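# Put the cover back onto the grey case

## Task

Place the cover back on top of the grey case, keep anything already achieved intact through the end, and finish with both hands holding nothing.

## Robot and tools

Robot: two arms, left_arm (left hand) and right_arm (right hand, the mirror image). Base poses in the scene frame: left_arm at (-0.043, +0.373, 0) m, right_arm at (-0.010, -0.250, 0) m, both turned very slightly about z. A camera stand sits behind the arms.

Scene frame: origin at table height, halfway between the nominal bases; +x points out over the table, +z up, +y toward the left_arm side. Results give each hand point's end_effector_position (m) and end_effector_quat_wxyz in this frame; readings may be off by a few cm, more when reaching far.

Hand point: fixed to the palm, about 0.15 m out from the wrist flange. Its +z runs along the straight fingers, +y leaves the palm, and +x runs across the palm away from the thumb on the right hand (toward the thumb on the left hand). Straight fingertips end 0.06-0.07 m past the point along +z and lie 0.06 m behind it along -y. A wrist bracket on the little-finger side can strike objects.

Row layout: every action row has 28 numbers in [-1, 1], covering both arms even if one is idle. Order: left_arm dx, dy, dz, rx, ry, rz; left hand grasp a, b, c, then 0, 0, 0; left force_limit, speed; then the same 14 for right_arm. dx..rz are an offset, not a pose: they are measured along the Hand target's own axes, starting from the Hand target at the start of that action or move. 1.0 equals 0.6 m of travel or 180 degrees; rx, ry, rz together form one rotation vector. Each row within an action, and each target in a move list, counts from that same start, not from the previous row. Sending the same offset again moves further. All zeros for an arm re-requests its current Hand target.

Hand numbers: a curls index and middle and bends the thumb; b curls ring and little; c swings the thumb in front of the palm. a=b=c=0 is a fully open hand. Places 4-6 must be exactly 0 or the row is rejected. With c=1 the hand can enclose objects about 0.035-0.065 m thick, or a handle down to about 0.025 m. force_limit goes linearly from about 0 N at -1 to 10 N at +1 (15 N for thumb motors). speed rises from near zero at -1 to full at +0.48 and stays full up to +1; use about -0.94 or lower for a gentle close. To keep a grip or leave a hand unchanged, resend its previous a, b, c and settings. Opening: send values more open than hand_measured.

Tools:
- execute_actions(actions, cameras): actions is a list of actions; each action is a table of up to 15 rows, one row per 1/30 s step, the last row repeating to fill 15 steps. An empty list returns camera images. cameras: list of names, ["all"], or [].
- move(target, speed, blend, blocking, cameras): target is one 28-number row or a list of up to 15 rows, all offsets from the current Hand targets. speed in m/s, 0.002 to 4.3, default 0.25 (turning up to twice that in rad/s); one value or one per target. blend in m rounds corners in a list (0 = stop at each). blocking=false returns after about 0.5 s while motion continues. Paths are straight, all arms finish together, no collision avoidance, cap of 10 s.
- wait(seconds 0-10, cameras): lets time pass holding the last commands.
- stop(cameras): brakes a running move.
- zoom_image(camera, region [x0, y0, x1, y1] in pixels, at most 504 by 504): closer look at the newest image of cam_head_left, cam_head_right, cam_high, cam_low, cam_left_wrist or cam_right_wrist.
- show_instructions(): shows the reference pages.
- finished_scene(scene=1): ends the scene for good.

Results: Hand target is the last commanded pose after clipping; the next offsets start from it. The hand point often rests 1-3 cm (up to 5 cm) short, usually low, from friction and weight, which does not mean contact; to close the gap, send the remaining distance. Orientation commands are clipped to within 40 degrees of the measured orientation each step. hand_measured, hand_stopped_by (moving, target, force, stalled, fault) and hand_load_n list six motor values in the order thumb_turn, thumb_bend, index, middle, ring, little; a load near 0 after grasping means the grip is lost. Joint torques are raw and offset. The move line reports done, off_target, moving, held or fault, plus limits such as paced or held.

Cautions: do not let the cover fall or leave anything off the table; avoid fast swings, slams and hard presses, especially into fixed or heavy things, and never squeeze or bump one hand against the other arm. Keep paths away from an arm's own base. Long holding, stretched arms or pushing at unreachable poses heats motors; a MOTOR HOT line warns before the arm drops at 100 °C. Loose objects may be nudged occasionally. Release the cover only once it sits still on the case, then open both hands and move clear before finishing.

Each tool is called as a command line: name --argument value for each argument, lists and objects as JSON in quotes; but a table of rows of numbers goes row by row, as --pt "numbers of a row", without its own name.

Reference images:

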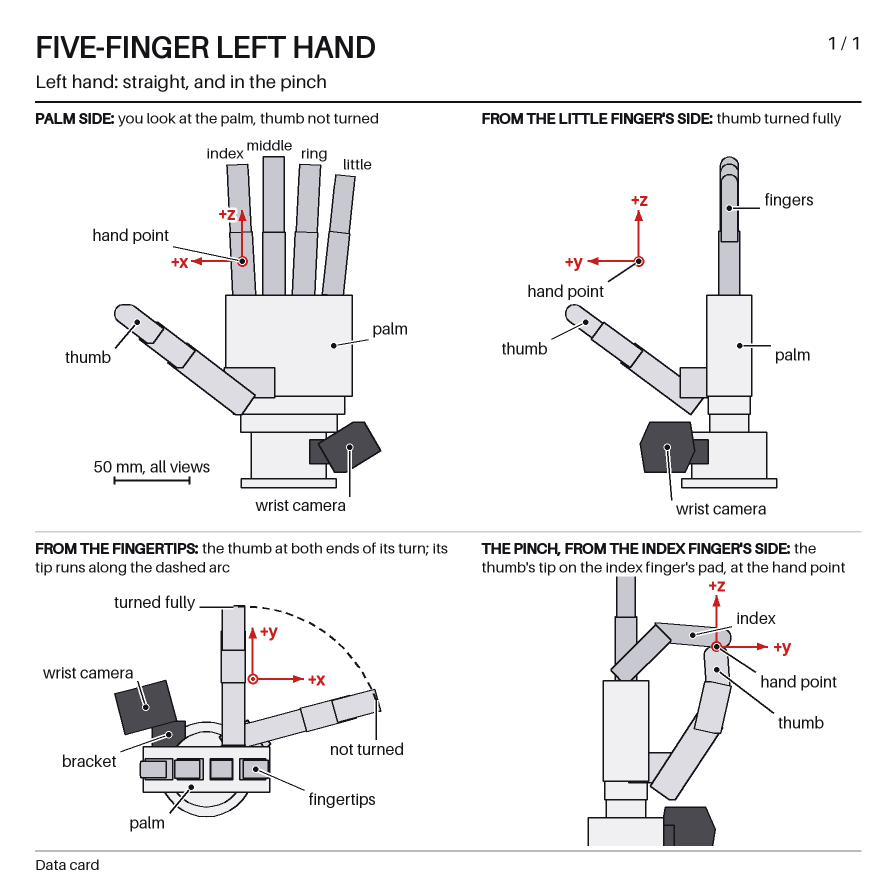

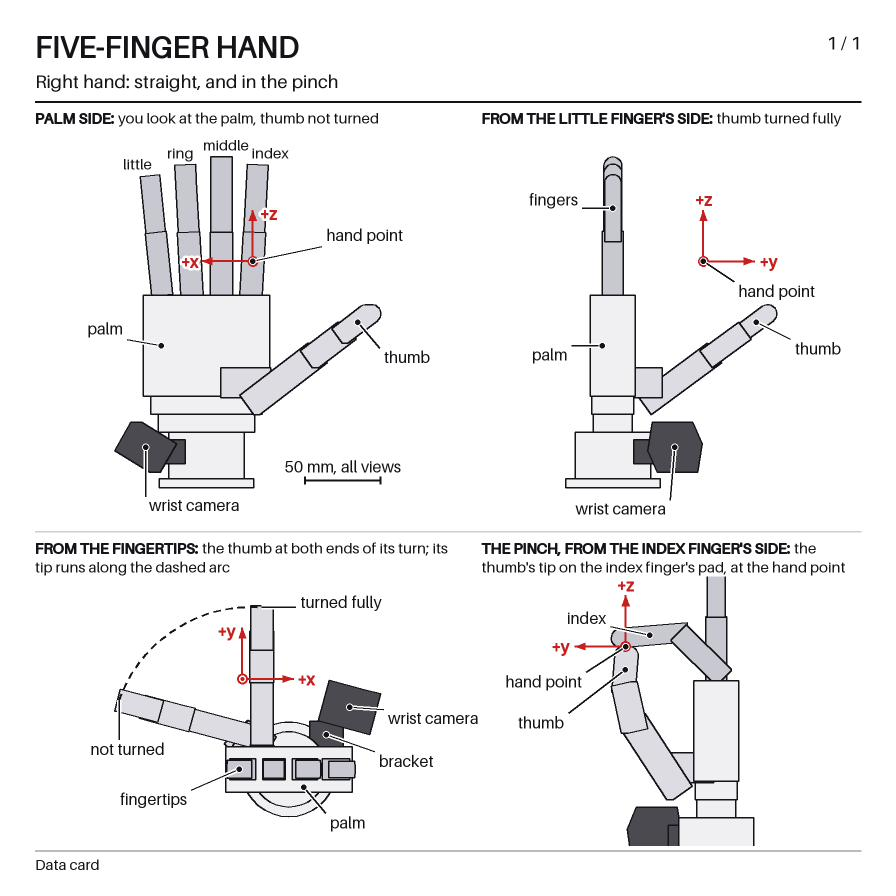

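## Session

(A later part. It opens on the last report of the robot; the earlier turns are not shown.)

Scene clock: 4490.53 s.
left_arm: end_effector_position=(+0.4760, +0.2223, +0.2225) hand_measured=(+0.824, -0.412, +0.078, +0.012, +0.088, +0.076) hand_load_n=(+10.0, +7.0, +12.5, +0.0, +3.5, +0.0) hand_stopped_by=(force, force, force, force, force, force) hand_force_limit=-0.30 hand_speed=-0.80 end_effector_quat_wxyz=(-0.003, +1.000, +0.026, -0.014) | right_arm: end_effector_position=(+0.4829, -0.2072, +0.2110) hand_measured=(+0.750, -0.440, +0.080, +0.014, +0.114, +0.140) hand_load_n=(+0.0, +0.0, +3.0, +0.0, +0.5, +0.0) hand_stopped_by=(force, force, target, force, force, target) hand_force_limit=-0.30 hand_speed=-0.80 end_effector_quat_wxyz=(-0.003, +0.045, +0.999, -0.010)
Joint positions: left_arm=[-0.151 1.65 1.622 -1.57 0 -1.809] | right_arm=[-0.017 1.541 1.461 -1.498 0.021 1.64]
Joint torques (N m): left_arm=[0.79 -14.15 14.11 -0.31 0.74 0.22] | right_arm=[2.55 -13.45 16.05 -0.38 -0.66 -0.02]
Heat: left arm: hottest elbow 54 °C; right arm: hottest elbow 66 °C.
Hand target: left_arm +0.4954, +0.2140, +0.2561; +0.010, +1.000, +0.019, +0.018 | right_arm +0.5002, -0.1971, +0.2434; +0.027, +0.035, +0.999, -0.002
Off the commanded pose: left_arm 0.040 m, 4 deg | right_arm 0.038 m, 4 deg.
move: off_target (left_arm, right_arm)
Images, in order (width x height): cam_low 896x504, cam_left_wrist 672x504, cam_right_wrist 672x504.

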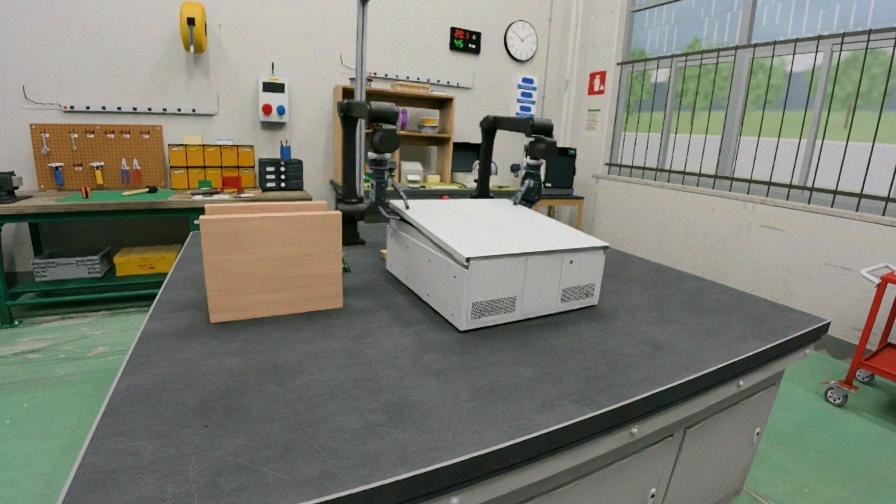

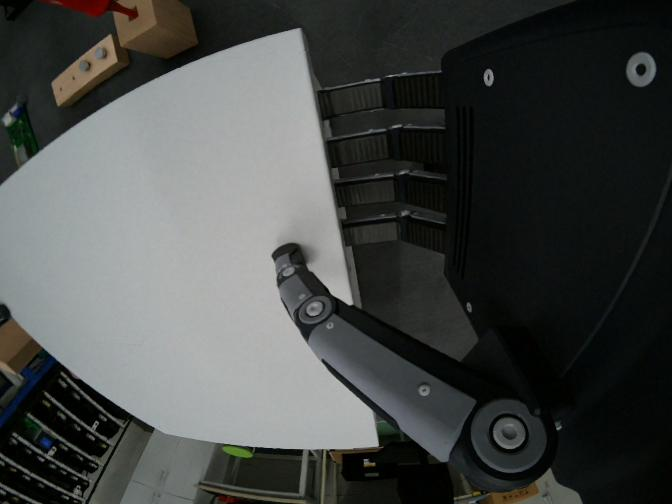

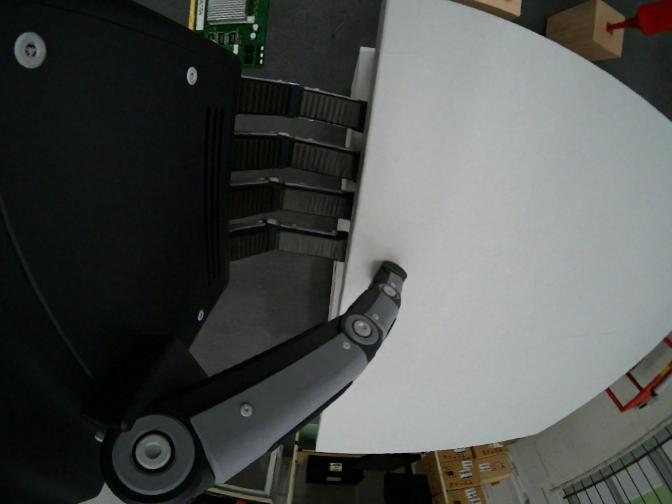

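move --target '[-0.0333,-0.0013,-0.0012,0,0,0,0.66,0.6,1.0,0,0,0,-0.3,-0.8,0.0332,-0.0023,-0.0018,0,0,0,0.6,0.6,0.9,0,0,0,-0.3,-0.8]' --speed 0.04 --cameras '["cam_high","cam_low","cam_left_wrist","cam_right_wrist","cam_head_left","cam_head_right"]'

zoom_image --camera "cam_high" --region '[480, 310, 560, 380]'

zoom_image --camera "cam_head_left" --region '[360, 190, 580, 270]'

zoom_image --camera "cam_head_right" --region '[360, 190, 580, 270]'

Scene clock: 4500.23 s.
left_arm: end_effector_position=(+0.4744, +0.2226, +0.2330) hand_measured=(+0.824, -0.412, +0.078, +0.012, +0.088, +0.076) hand_load_n=(+10.5, +7.0, +18.0, +0.0, +0.0, +0.0) hand_stopped_by=(force, force, force, force, force, force) hand_force_limit=-0.30 hand_speed=-0.80 end_effector_quat_wxyz=(+0.000, +1.000, +0.030, -0.004) | right_arm: end_effector_position=(+0.4809, -0.2070, +0.2215) hand_measured=(+0.750, -0.440, +0.080, +0.014, +0.114, +0.140) hand_load_n=(+0.5, +0.5, +5.0, +0.0, +0.0, +0.0) hand_stopped_by=(force, force, target, force, force, target) hand_force_limit=-0.30 hand_speed=-0.80 end_effector_quat_wxyz=(+0.008, +0.045, +0.999, -0.010)
Joint positions: left_arm=[-0.151 1.63 1.622 -1.57 0.002 -1.817] | right_arm=[-0.017 1.518 1.461 -1.498 0.02 1.64]
Joint torques (N m): left_arm=[0.21 -16.67 9.99 0.16 0.64 0.22] | right_arm=[2.55 -15.5 11.25 0.02 -0.61 -0.04]
Heat: left arm: hottest elbow 52 °C; right arm: hottest elbow 66 °C.
Hand target: left_arm +0.4755, +0.2141, +0.2560; +0.010, +1.000, +0.019, +0.018 | right_arm +0.4802, -0.1971, +0.2434; +0.026, +0.035, +0.999, -0.002
Off the commanded pose: left_arm 0.025 m, 3 deg | right_arm 0.024 m, 3 deg.
move: off_target (left_arm, right_arm)

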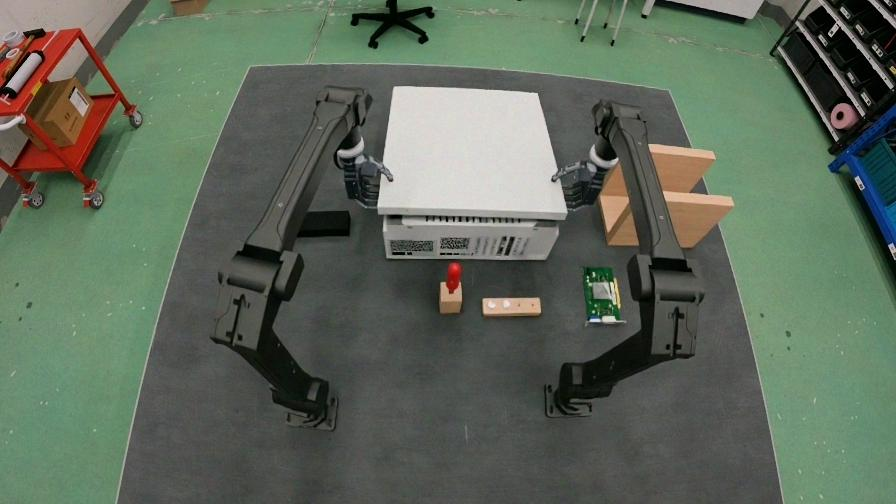

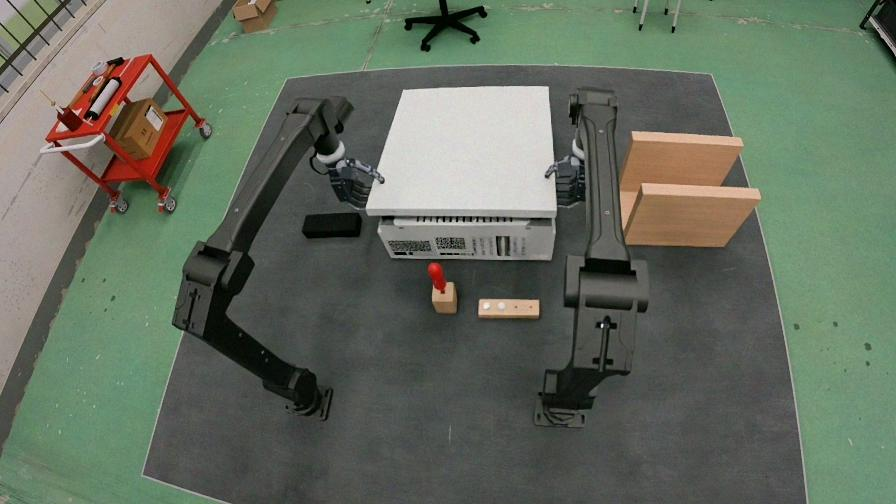

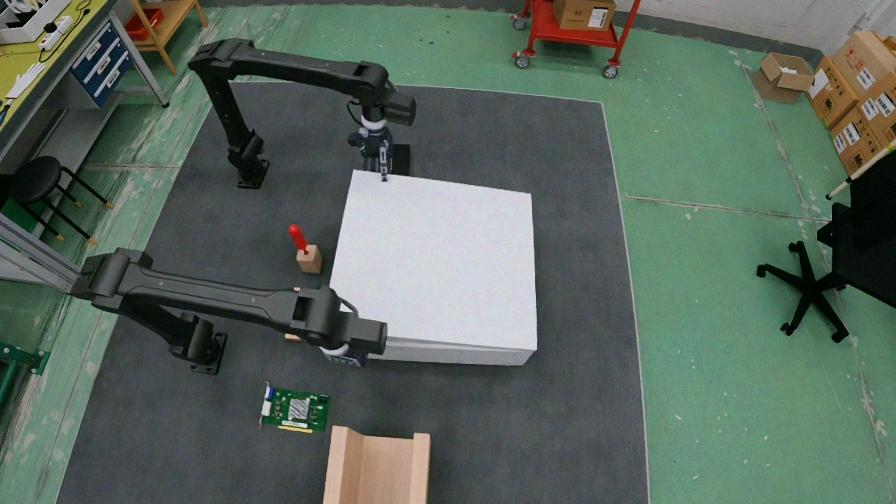

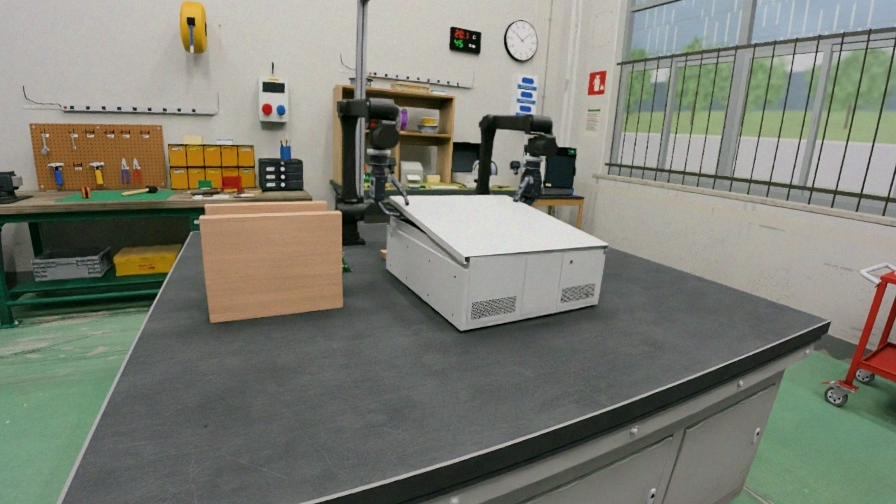

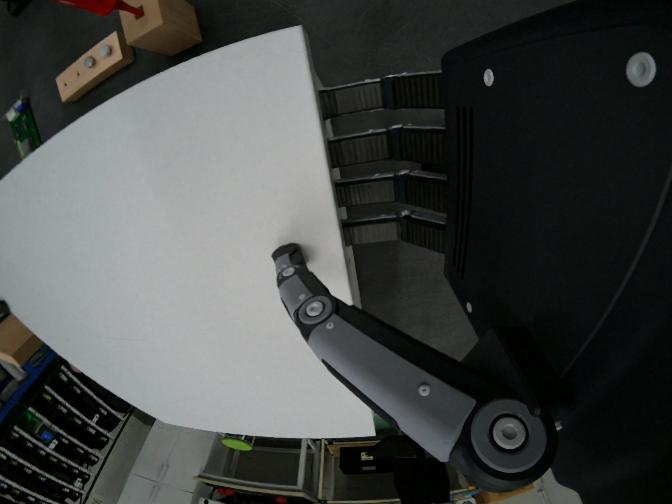

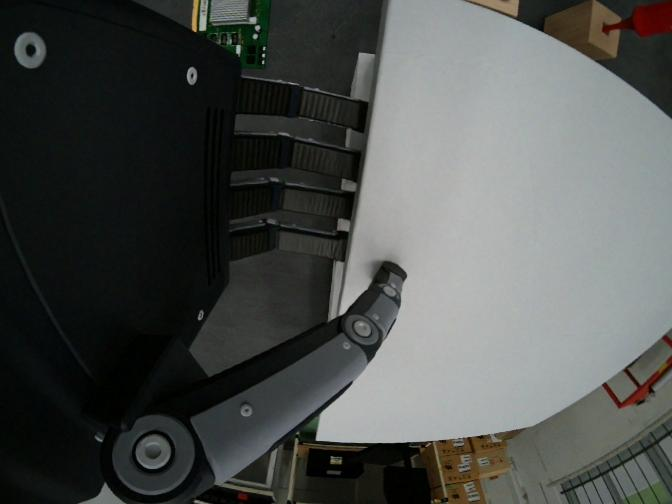

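Scaled by 6.300.

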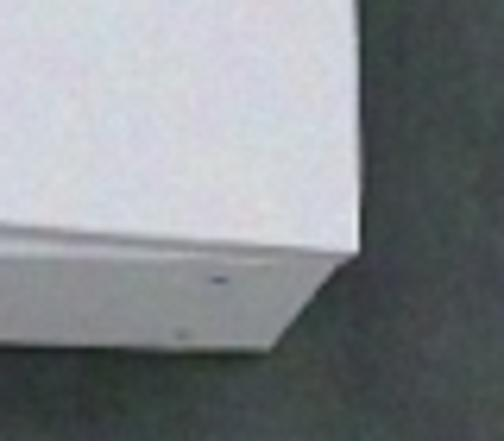

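Scaled by 2.291.

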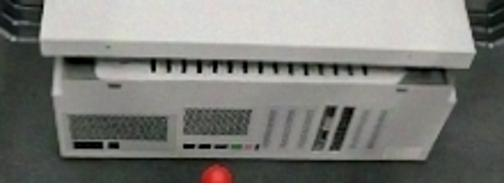

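Scaled by 2.291.

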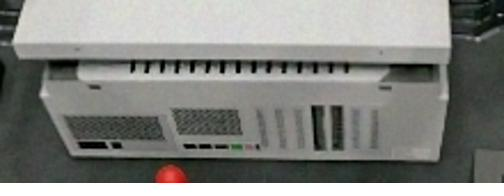

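move --target '[-0.03,-0.0012,-0.0011,0,0,0,0.66,0.6,1.0,0,0,0,-0.3,-0.8,0.0299,-0.0021,-0.0016,0,0,0,0.6,0.6,0.9,0,0,0,-0.3,-0.8]' --speed 0.04 --cameras '["cam_high","cam_low","cam_right_wrist","cam_head_left","cam_head_right"]'

zoom_image --camera "cam_high" --region '[480, 310, 560, 380]'

zoom_image --camera "cam_head_left" --region '[360, 190, 580, 270]'

zoom_image --camera "cam_head_right" --region '[360, 190, 580, 270]'

Scene clock: 4540.73 s.
left_arm: end_effector_position=(+0.4625, +0.2243, +0.2420) hand_measured=(+0.824, -0.412, +0.078, +0.012, +0.088, +0.076) hand_load_n=(+11.5, +9.0, +19.5, +0.0, +0.0, +0.0) hand_stopped_by=(force, force, force, force, force, force) hand_force_limit=-0.30 hand_speed=-0.80 end_effector_quat_wxyz=(+0.003, +0.999, +0.033, +0.002) | right_arm: end_effector_position=(+0.4681, -0.2063, +0.2296) hand_measured=(+0.750, -0.442, +0.080, +0.014, +0.114, +0.140) hand_load_n=(+1.5, +2.0, +6.0, +0.0, +0.0, +0.0) hand_stopped_by=(force, force, target, force, force, target) hand_force_limit=-0.30 hand_speed=-0.80 end_effector_quat_wxyz=(+0.015, +0.045, +0.999, -0.008)
Joint positions: left_arm=[-0.151 1.588 1.592 -1.57 0.006 -1.824] | right_arm=[-0.017 1.474 1.431 -1.498 0.018 1.64]
Joint torques (N m): left_arm=[-0.56 -15.97 8.13 0.49 0.46 0.21] | right_arm=[1.49 -14.8 9.54 -0.08 -0.53 -0.06]
Heat: left arm: hottest elbow 46 °C; right arm: hottest elbow 61 °C.
Hand target: left_arm +0.4574, +0.2141, +0.2559; +0.010, +1.000, +0.019, +0.018 | right_arm +0.4623, -0.1972, +0.2435; +0.027, +0.035, +0.999, -0.002
Off the commanded pose: left_arm 0.018 m, 3 deg | right_arm 0.018 m, 2 deg.
move: off_target (left_arm, right_arm)
Images, in order (width x height): cam_head_left 896x504, cam_head_right 896x504, cam_high 896x504, cam_low 896x504, cam_right_wrist 672x504.

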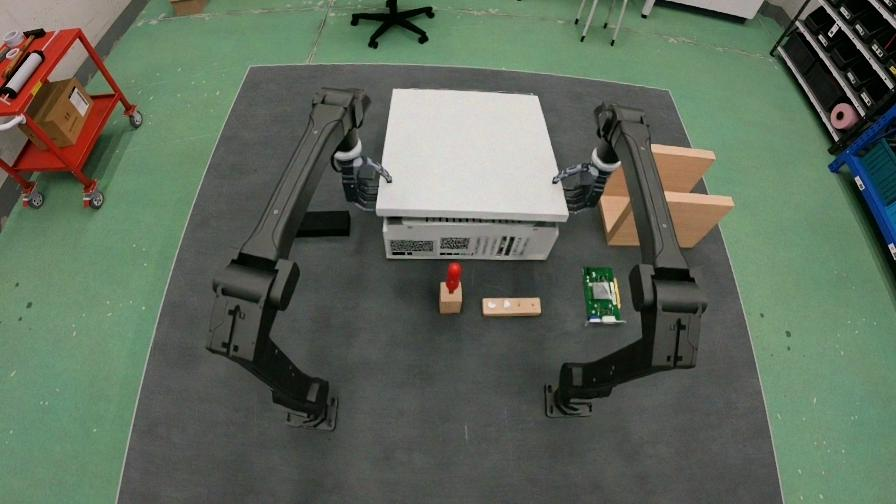

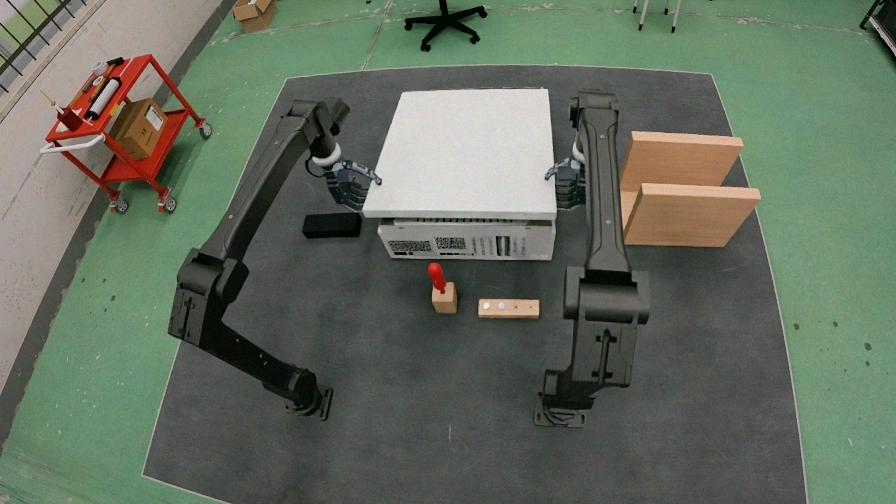

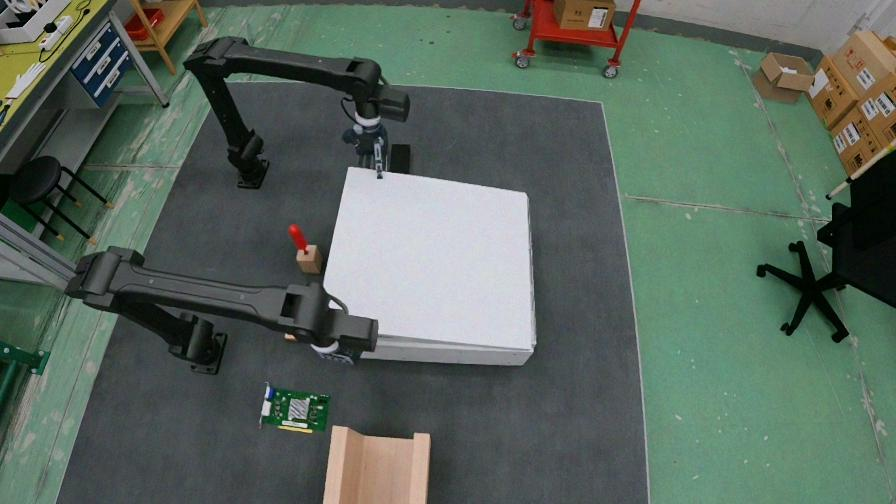

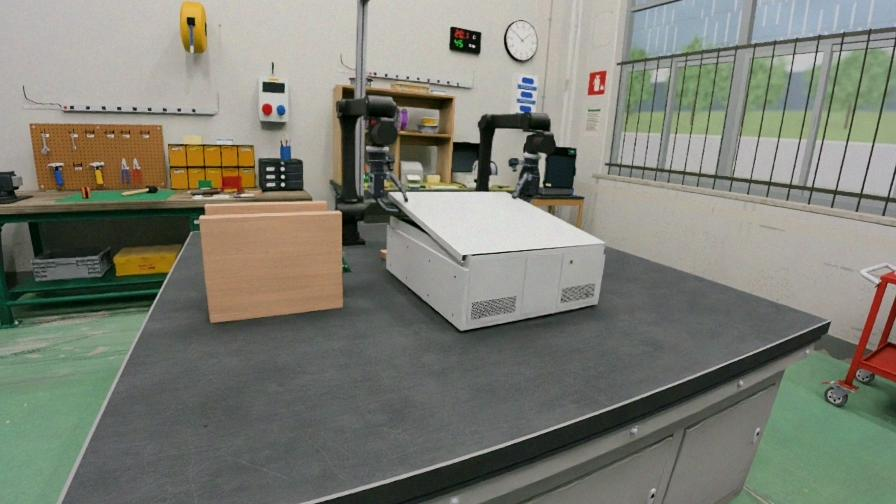

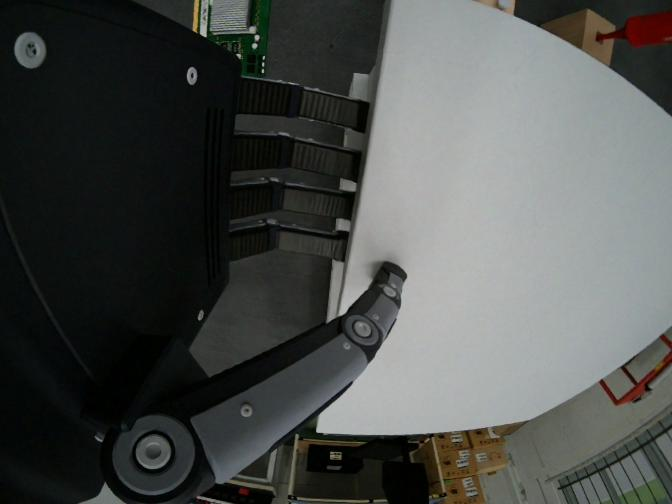

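Scaled by 6.300.

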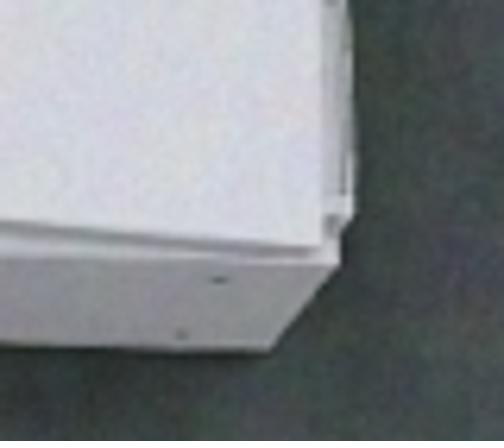

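Scaled by 2.291.

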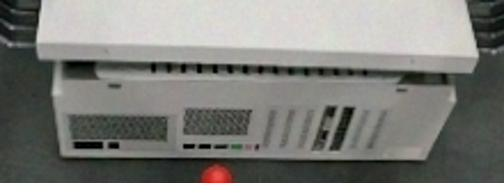

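Scaled by 2.291.

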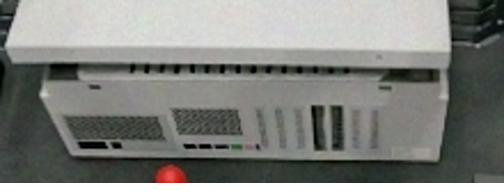

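zoom_image --camera "cam_low" --region '[455, 225, 535, 270]'

zoom_image --camera "cam_low" --region '[545, 220, 625, 265]'

zoom_image --camera "cam_high" --region '[490, 180, 550, 280]'

Scaled by 6.300.

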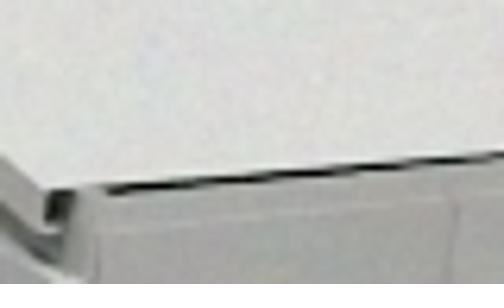

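Scaled by 6.300.

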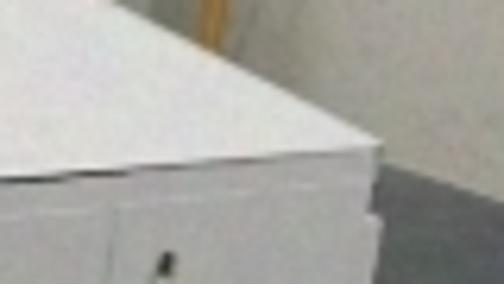

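Scaled by 5.040.

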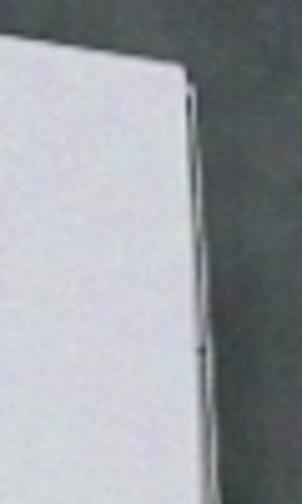

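move --target '[-0.0068,-0.0012,0.0498,0,0,0,0.66,0.6,1.0,0,0,0,-0.3,-0.8,-0.0073,0.0008,0.0505,0,0,0,0.6,0.6,0.9,0,0,0,-0.3,-0.8]' --speed 0.04 --cameras '["cam_high","cam_low","cam_left_wrist","cam_right_wrist","cam_head_left","cam_head_right"]'

zoom_image --camera "cam_head_left" --region '[360, 190, 580, 270]'

zoom_image --camera "cam_head_right" --region '[360, 190, 580, 270]'

zoom_image --camera "cam_high" --region '[310, 150, 590, 390]'

Scene clock: 4568.33 s.
left_arm: end_effector_position=(+0.4581, +0.2244, +0.2176) hand_measured=(+0.824, -0.412, +0.078, +0.012, +0.088, +0.076) hand_load_n=(+4.5, +7.5, +12.5, +0.0, +0.0, +0.0) hand_stopped_by=(force, force, force, force, force, force) hand_force_limit=-0.30 hand_speed=-0.80 end_effector_quat_wxyz=(+0.004, +0.999, +0.033, +0.004) | right_arm: end_effector_position=(+0.4636, -0.2060, +0.2070) hand_measured=(+0.750, -0.440, +0.080, +0.014, +0.114, +0.140) hand_load_n=(+0.0, -0.5, +4.5, -1.0, +0.5, +0.0) hand_stopped_by=(force, force, target, force, force, target) hand_force_limit=-0.30 hand_speed=-0.80 end_effector_quat_wxyz=(+0.010, +0.045, +0.999, -0.008)
Joint positions: left_arm=[-0.153 1.575 1.512 -1.497 0.007 -1.824] | right_arm=[-0.017 1.474 1.372 -1.45 0.017 1.64]
Joint torques (N m): left_arm=[-0.44 -14.97 7.64 0.75 0.45 0.17] | right_arm=[3.14 -13.45 9.39 1.13 -0.52 0.01]
Heat: left arm: hottest elbow 45 °C; right arm: hottest elbow 61 °C.
Hand target: left_arm +0.4544, +0.2142, +0.2260; +0.010, +1.000, +0.019, +0.018 | right_arm +0.4683, -0.1971, +0.2136; +0.027, +0.035, +0.999, -0.002
Off the commanded pose: left_arm 0.014 m, 2 deg | right_arm 0.012 m, 2 deg.
move: off_target (left_arm, right_arm)

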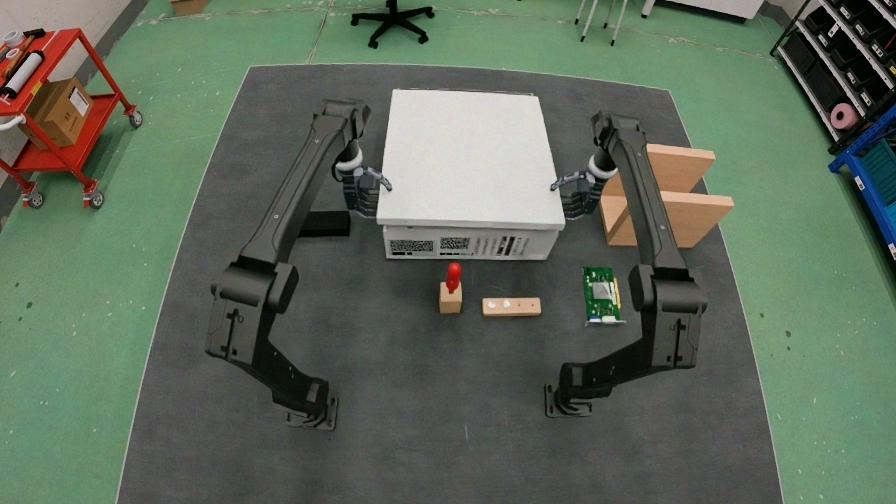

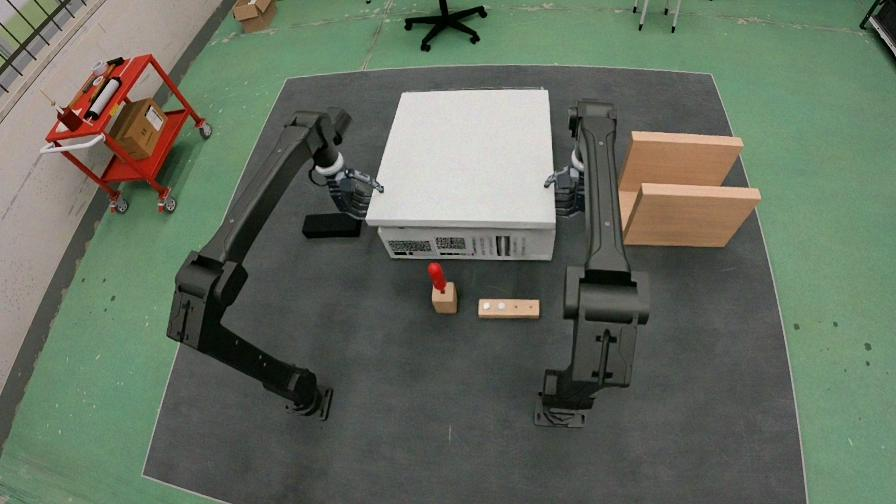

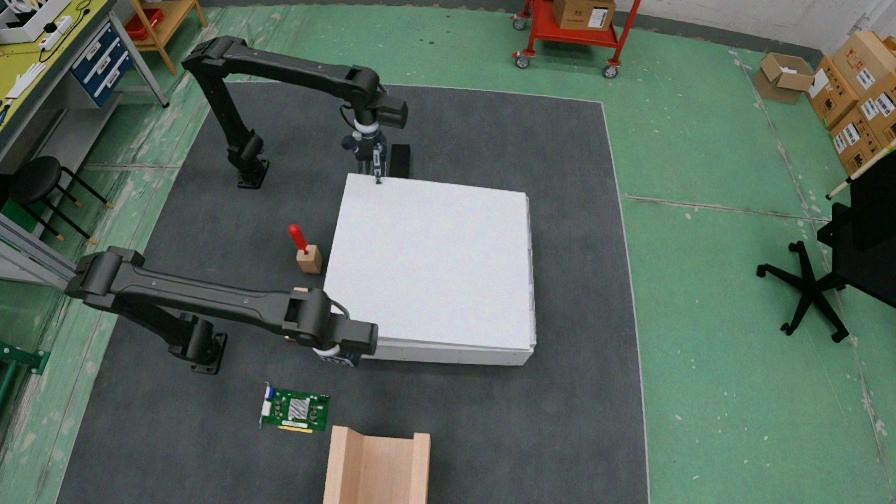

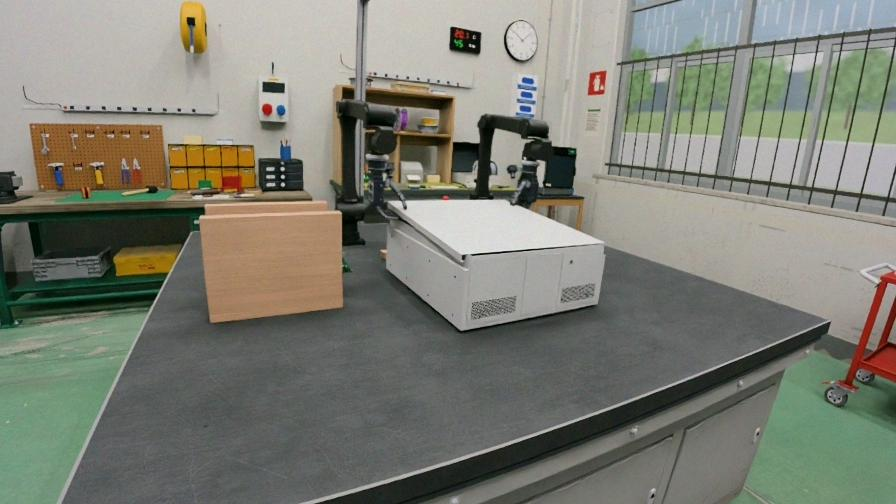

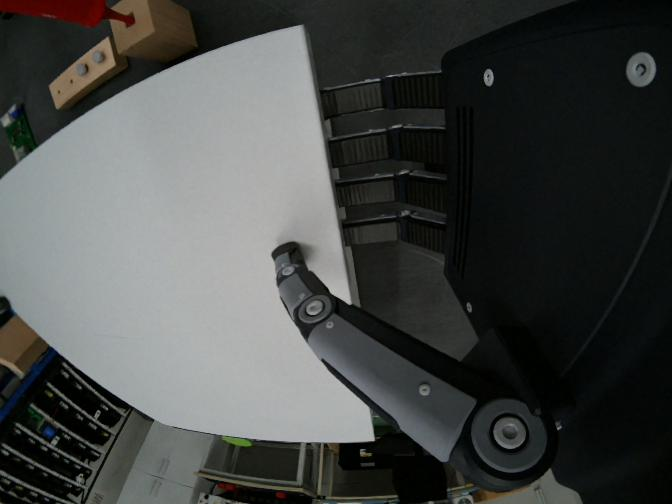

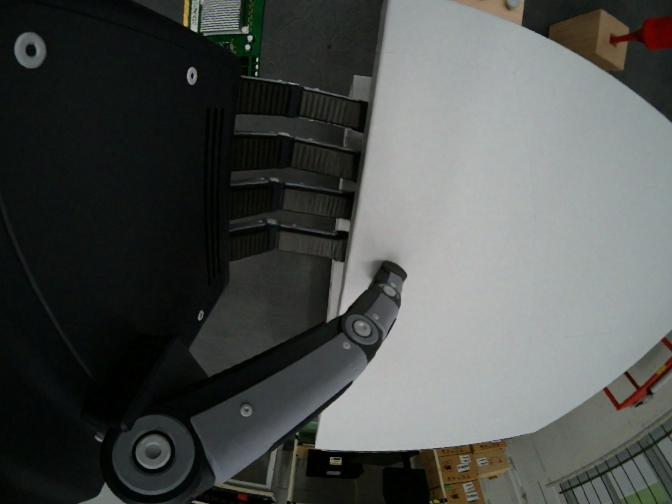

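Scaled by 2.291.

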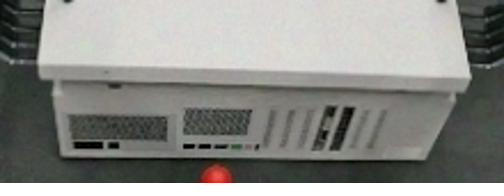

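Scaled by 2.291.

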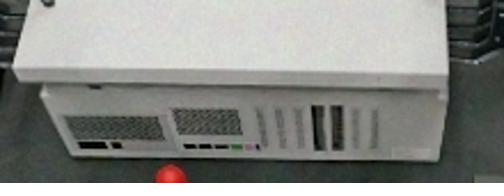

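Scaled by 1.800.

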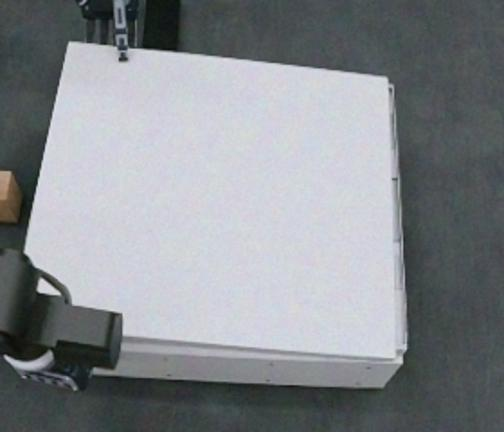

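move --target '[0.0055,-0.0004,0.0335,0,0,0,0.66,0.6,1.0,0,0,0,-0.3,-0.8,-0.0082,0.0007,0.0338,0,0,0,0.6,0.6,0.9,0,0,0,-0.3,-0.8]' --speed 0.04 --cameras '["cam_high","cam_low","cam_left_wrist","cam_right_wrist","cam_head_left","cam_head_right"]'

zoom_image --camera "cam_head_left" --region '[360, 190, 580, 270]'

zoom_image --camera "cam_head_right" --region '[360, 190, 580, 270]'

zoom_image --camera "cam_high" --region '[310, 150, 590, 390]'

zoom_image --camera "cam_low" --region '[365, 180, 625, 330]'

Scene clock: 4583.93 s.
left_arm: end_effector_position=(+0.4605, +0.2224, +0.2061) hand_measured=(+0.824, -0.412, +0.078, +0.012, +0.088, +0.076) hand_load_n=(+5.5, +9.5, +11.5, +1.0, +0.0, +0.0) hand_stopped_by=(force, force, force, force, force, force) hand_force_limit=-0.30 hand_speed=-0.80 end_effector_quat_wxyz=(+0.008, +0.999, +0.032, +0.012) | right_arm: end_effector_position=(+0.4731, -0.2093, +0.2019) hand_measured=(+0.750, -0.440, +0.080, +0.014, +0.114, +0.140) hand_load_n=(+0.0, +0.0, +1.0, -0.5, +1.5, +0.0) hand_stopped_by=(force, force, target, force, force, target) hand_force_limit=-0.30 hand_speed=-0.80 end_effector_quat_wxyz=(+0.030, +0.044, +0.998, -0.015)
Joint positions: left_arm=[-0.154 1.573 1.478 -1.449 0.009 -1.824] | right_arm=[-0.017 1.472 1.355 -1.394 0.032 1.637]
Joint torques (N m): left_arm=[-0.09 -13.63 7.51 0.83 0.34 0.22] | right_arm=[1.85 -10.34 8.53 1.01 -1.04 -0.01]
Heat: left arm: hottest elbow 43 °C; right arm: hottest elbow 59 °C.
Hand target: left_arm +0.4584, +0.2142, +0.2060; +0.010, +1.000, +0.019, +0.018 | right_arm +0.4743, -0.1971, +0.1934; +0.027, +0.035, +0.999, -0.002
Off the commanded pose: left_arm 0.009 m, 2 deg | right_arm 0.015 m, 2 deg.
move: off_target (right_arm)

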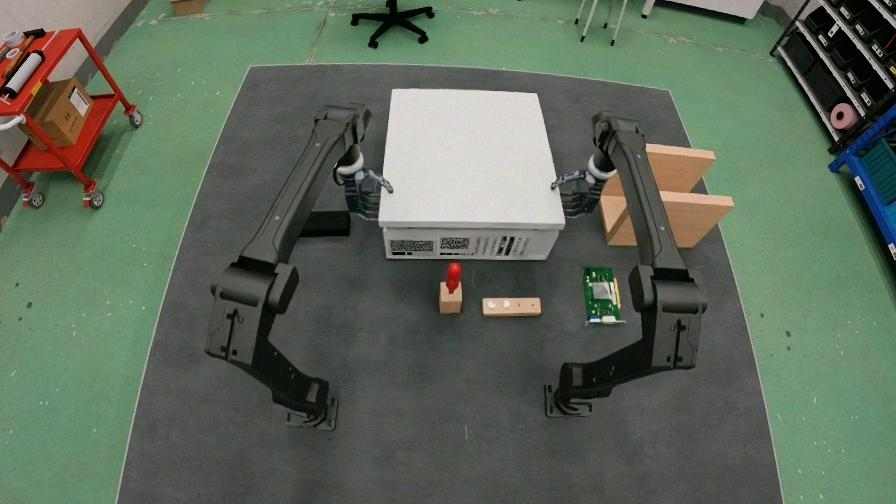

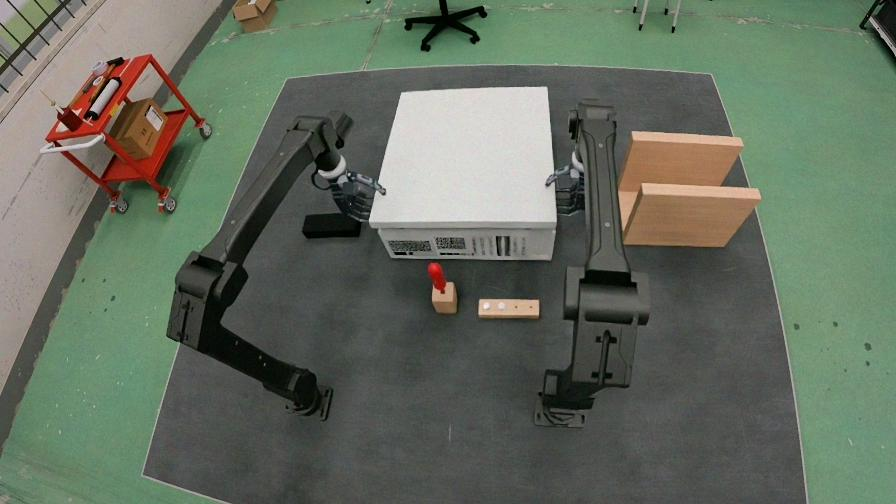

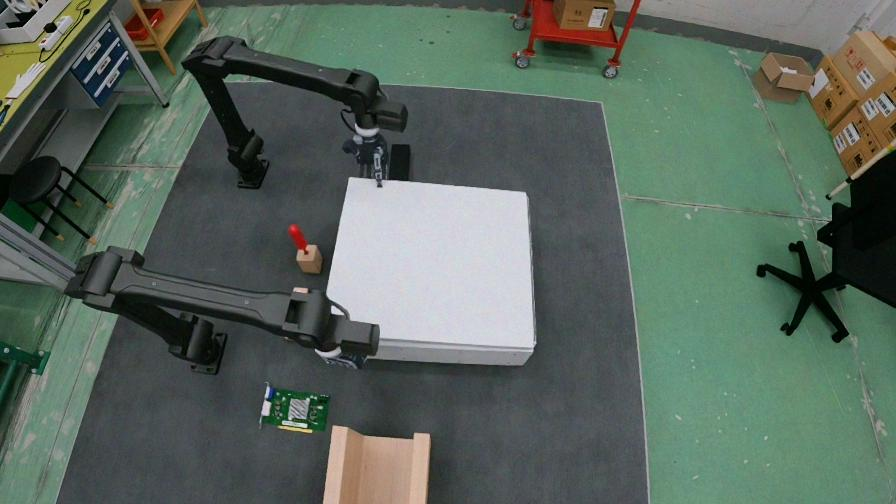

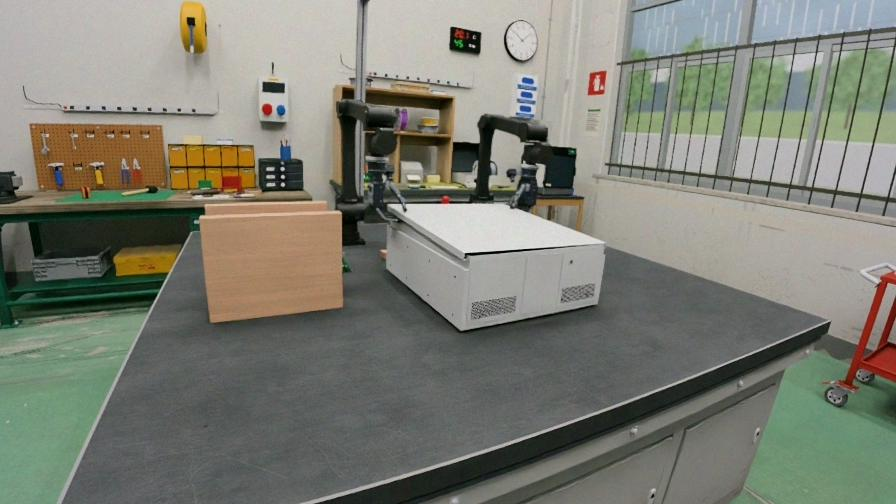

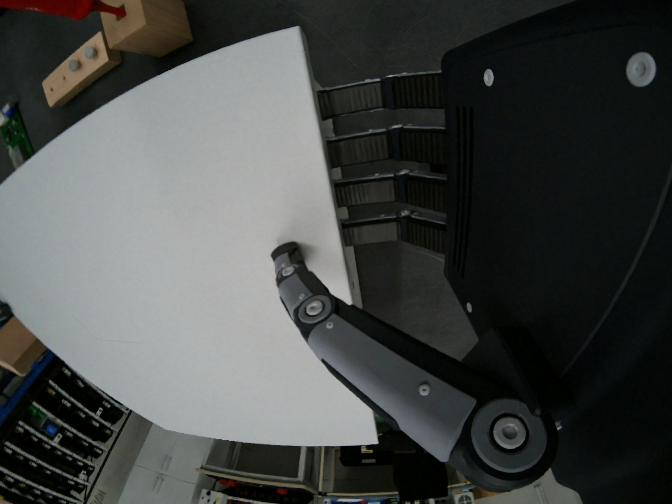

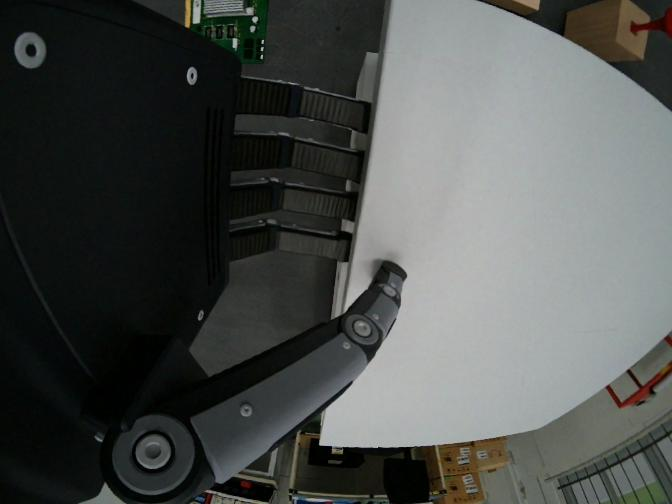

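Scaled by 2.291.

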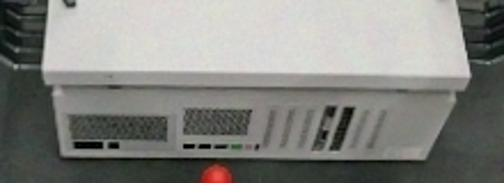

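Scaled by 2.291.

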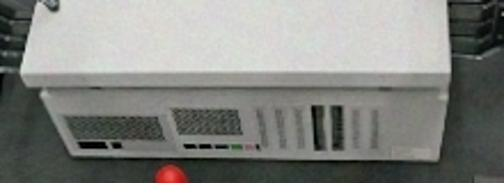

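Scaled by 1.800.

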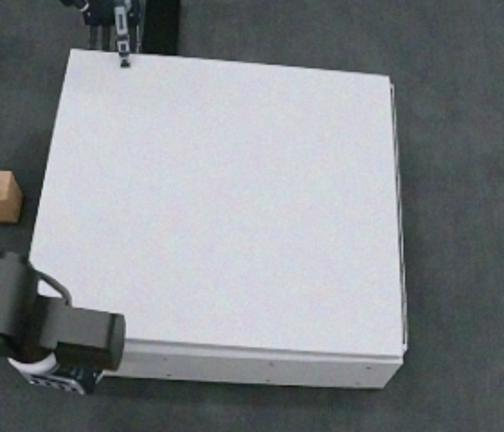

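Scaled by 1.938.

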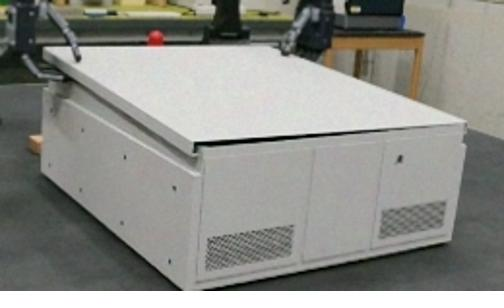

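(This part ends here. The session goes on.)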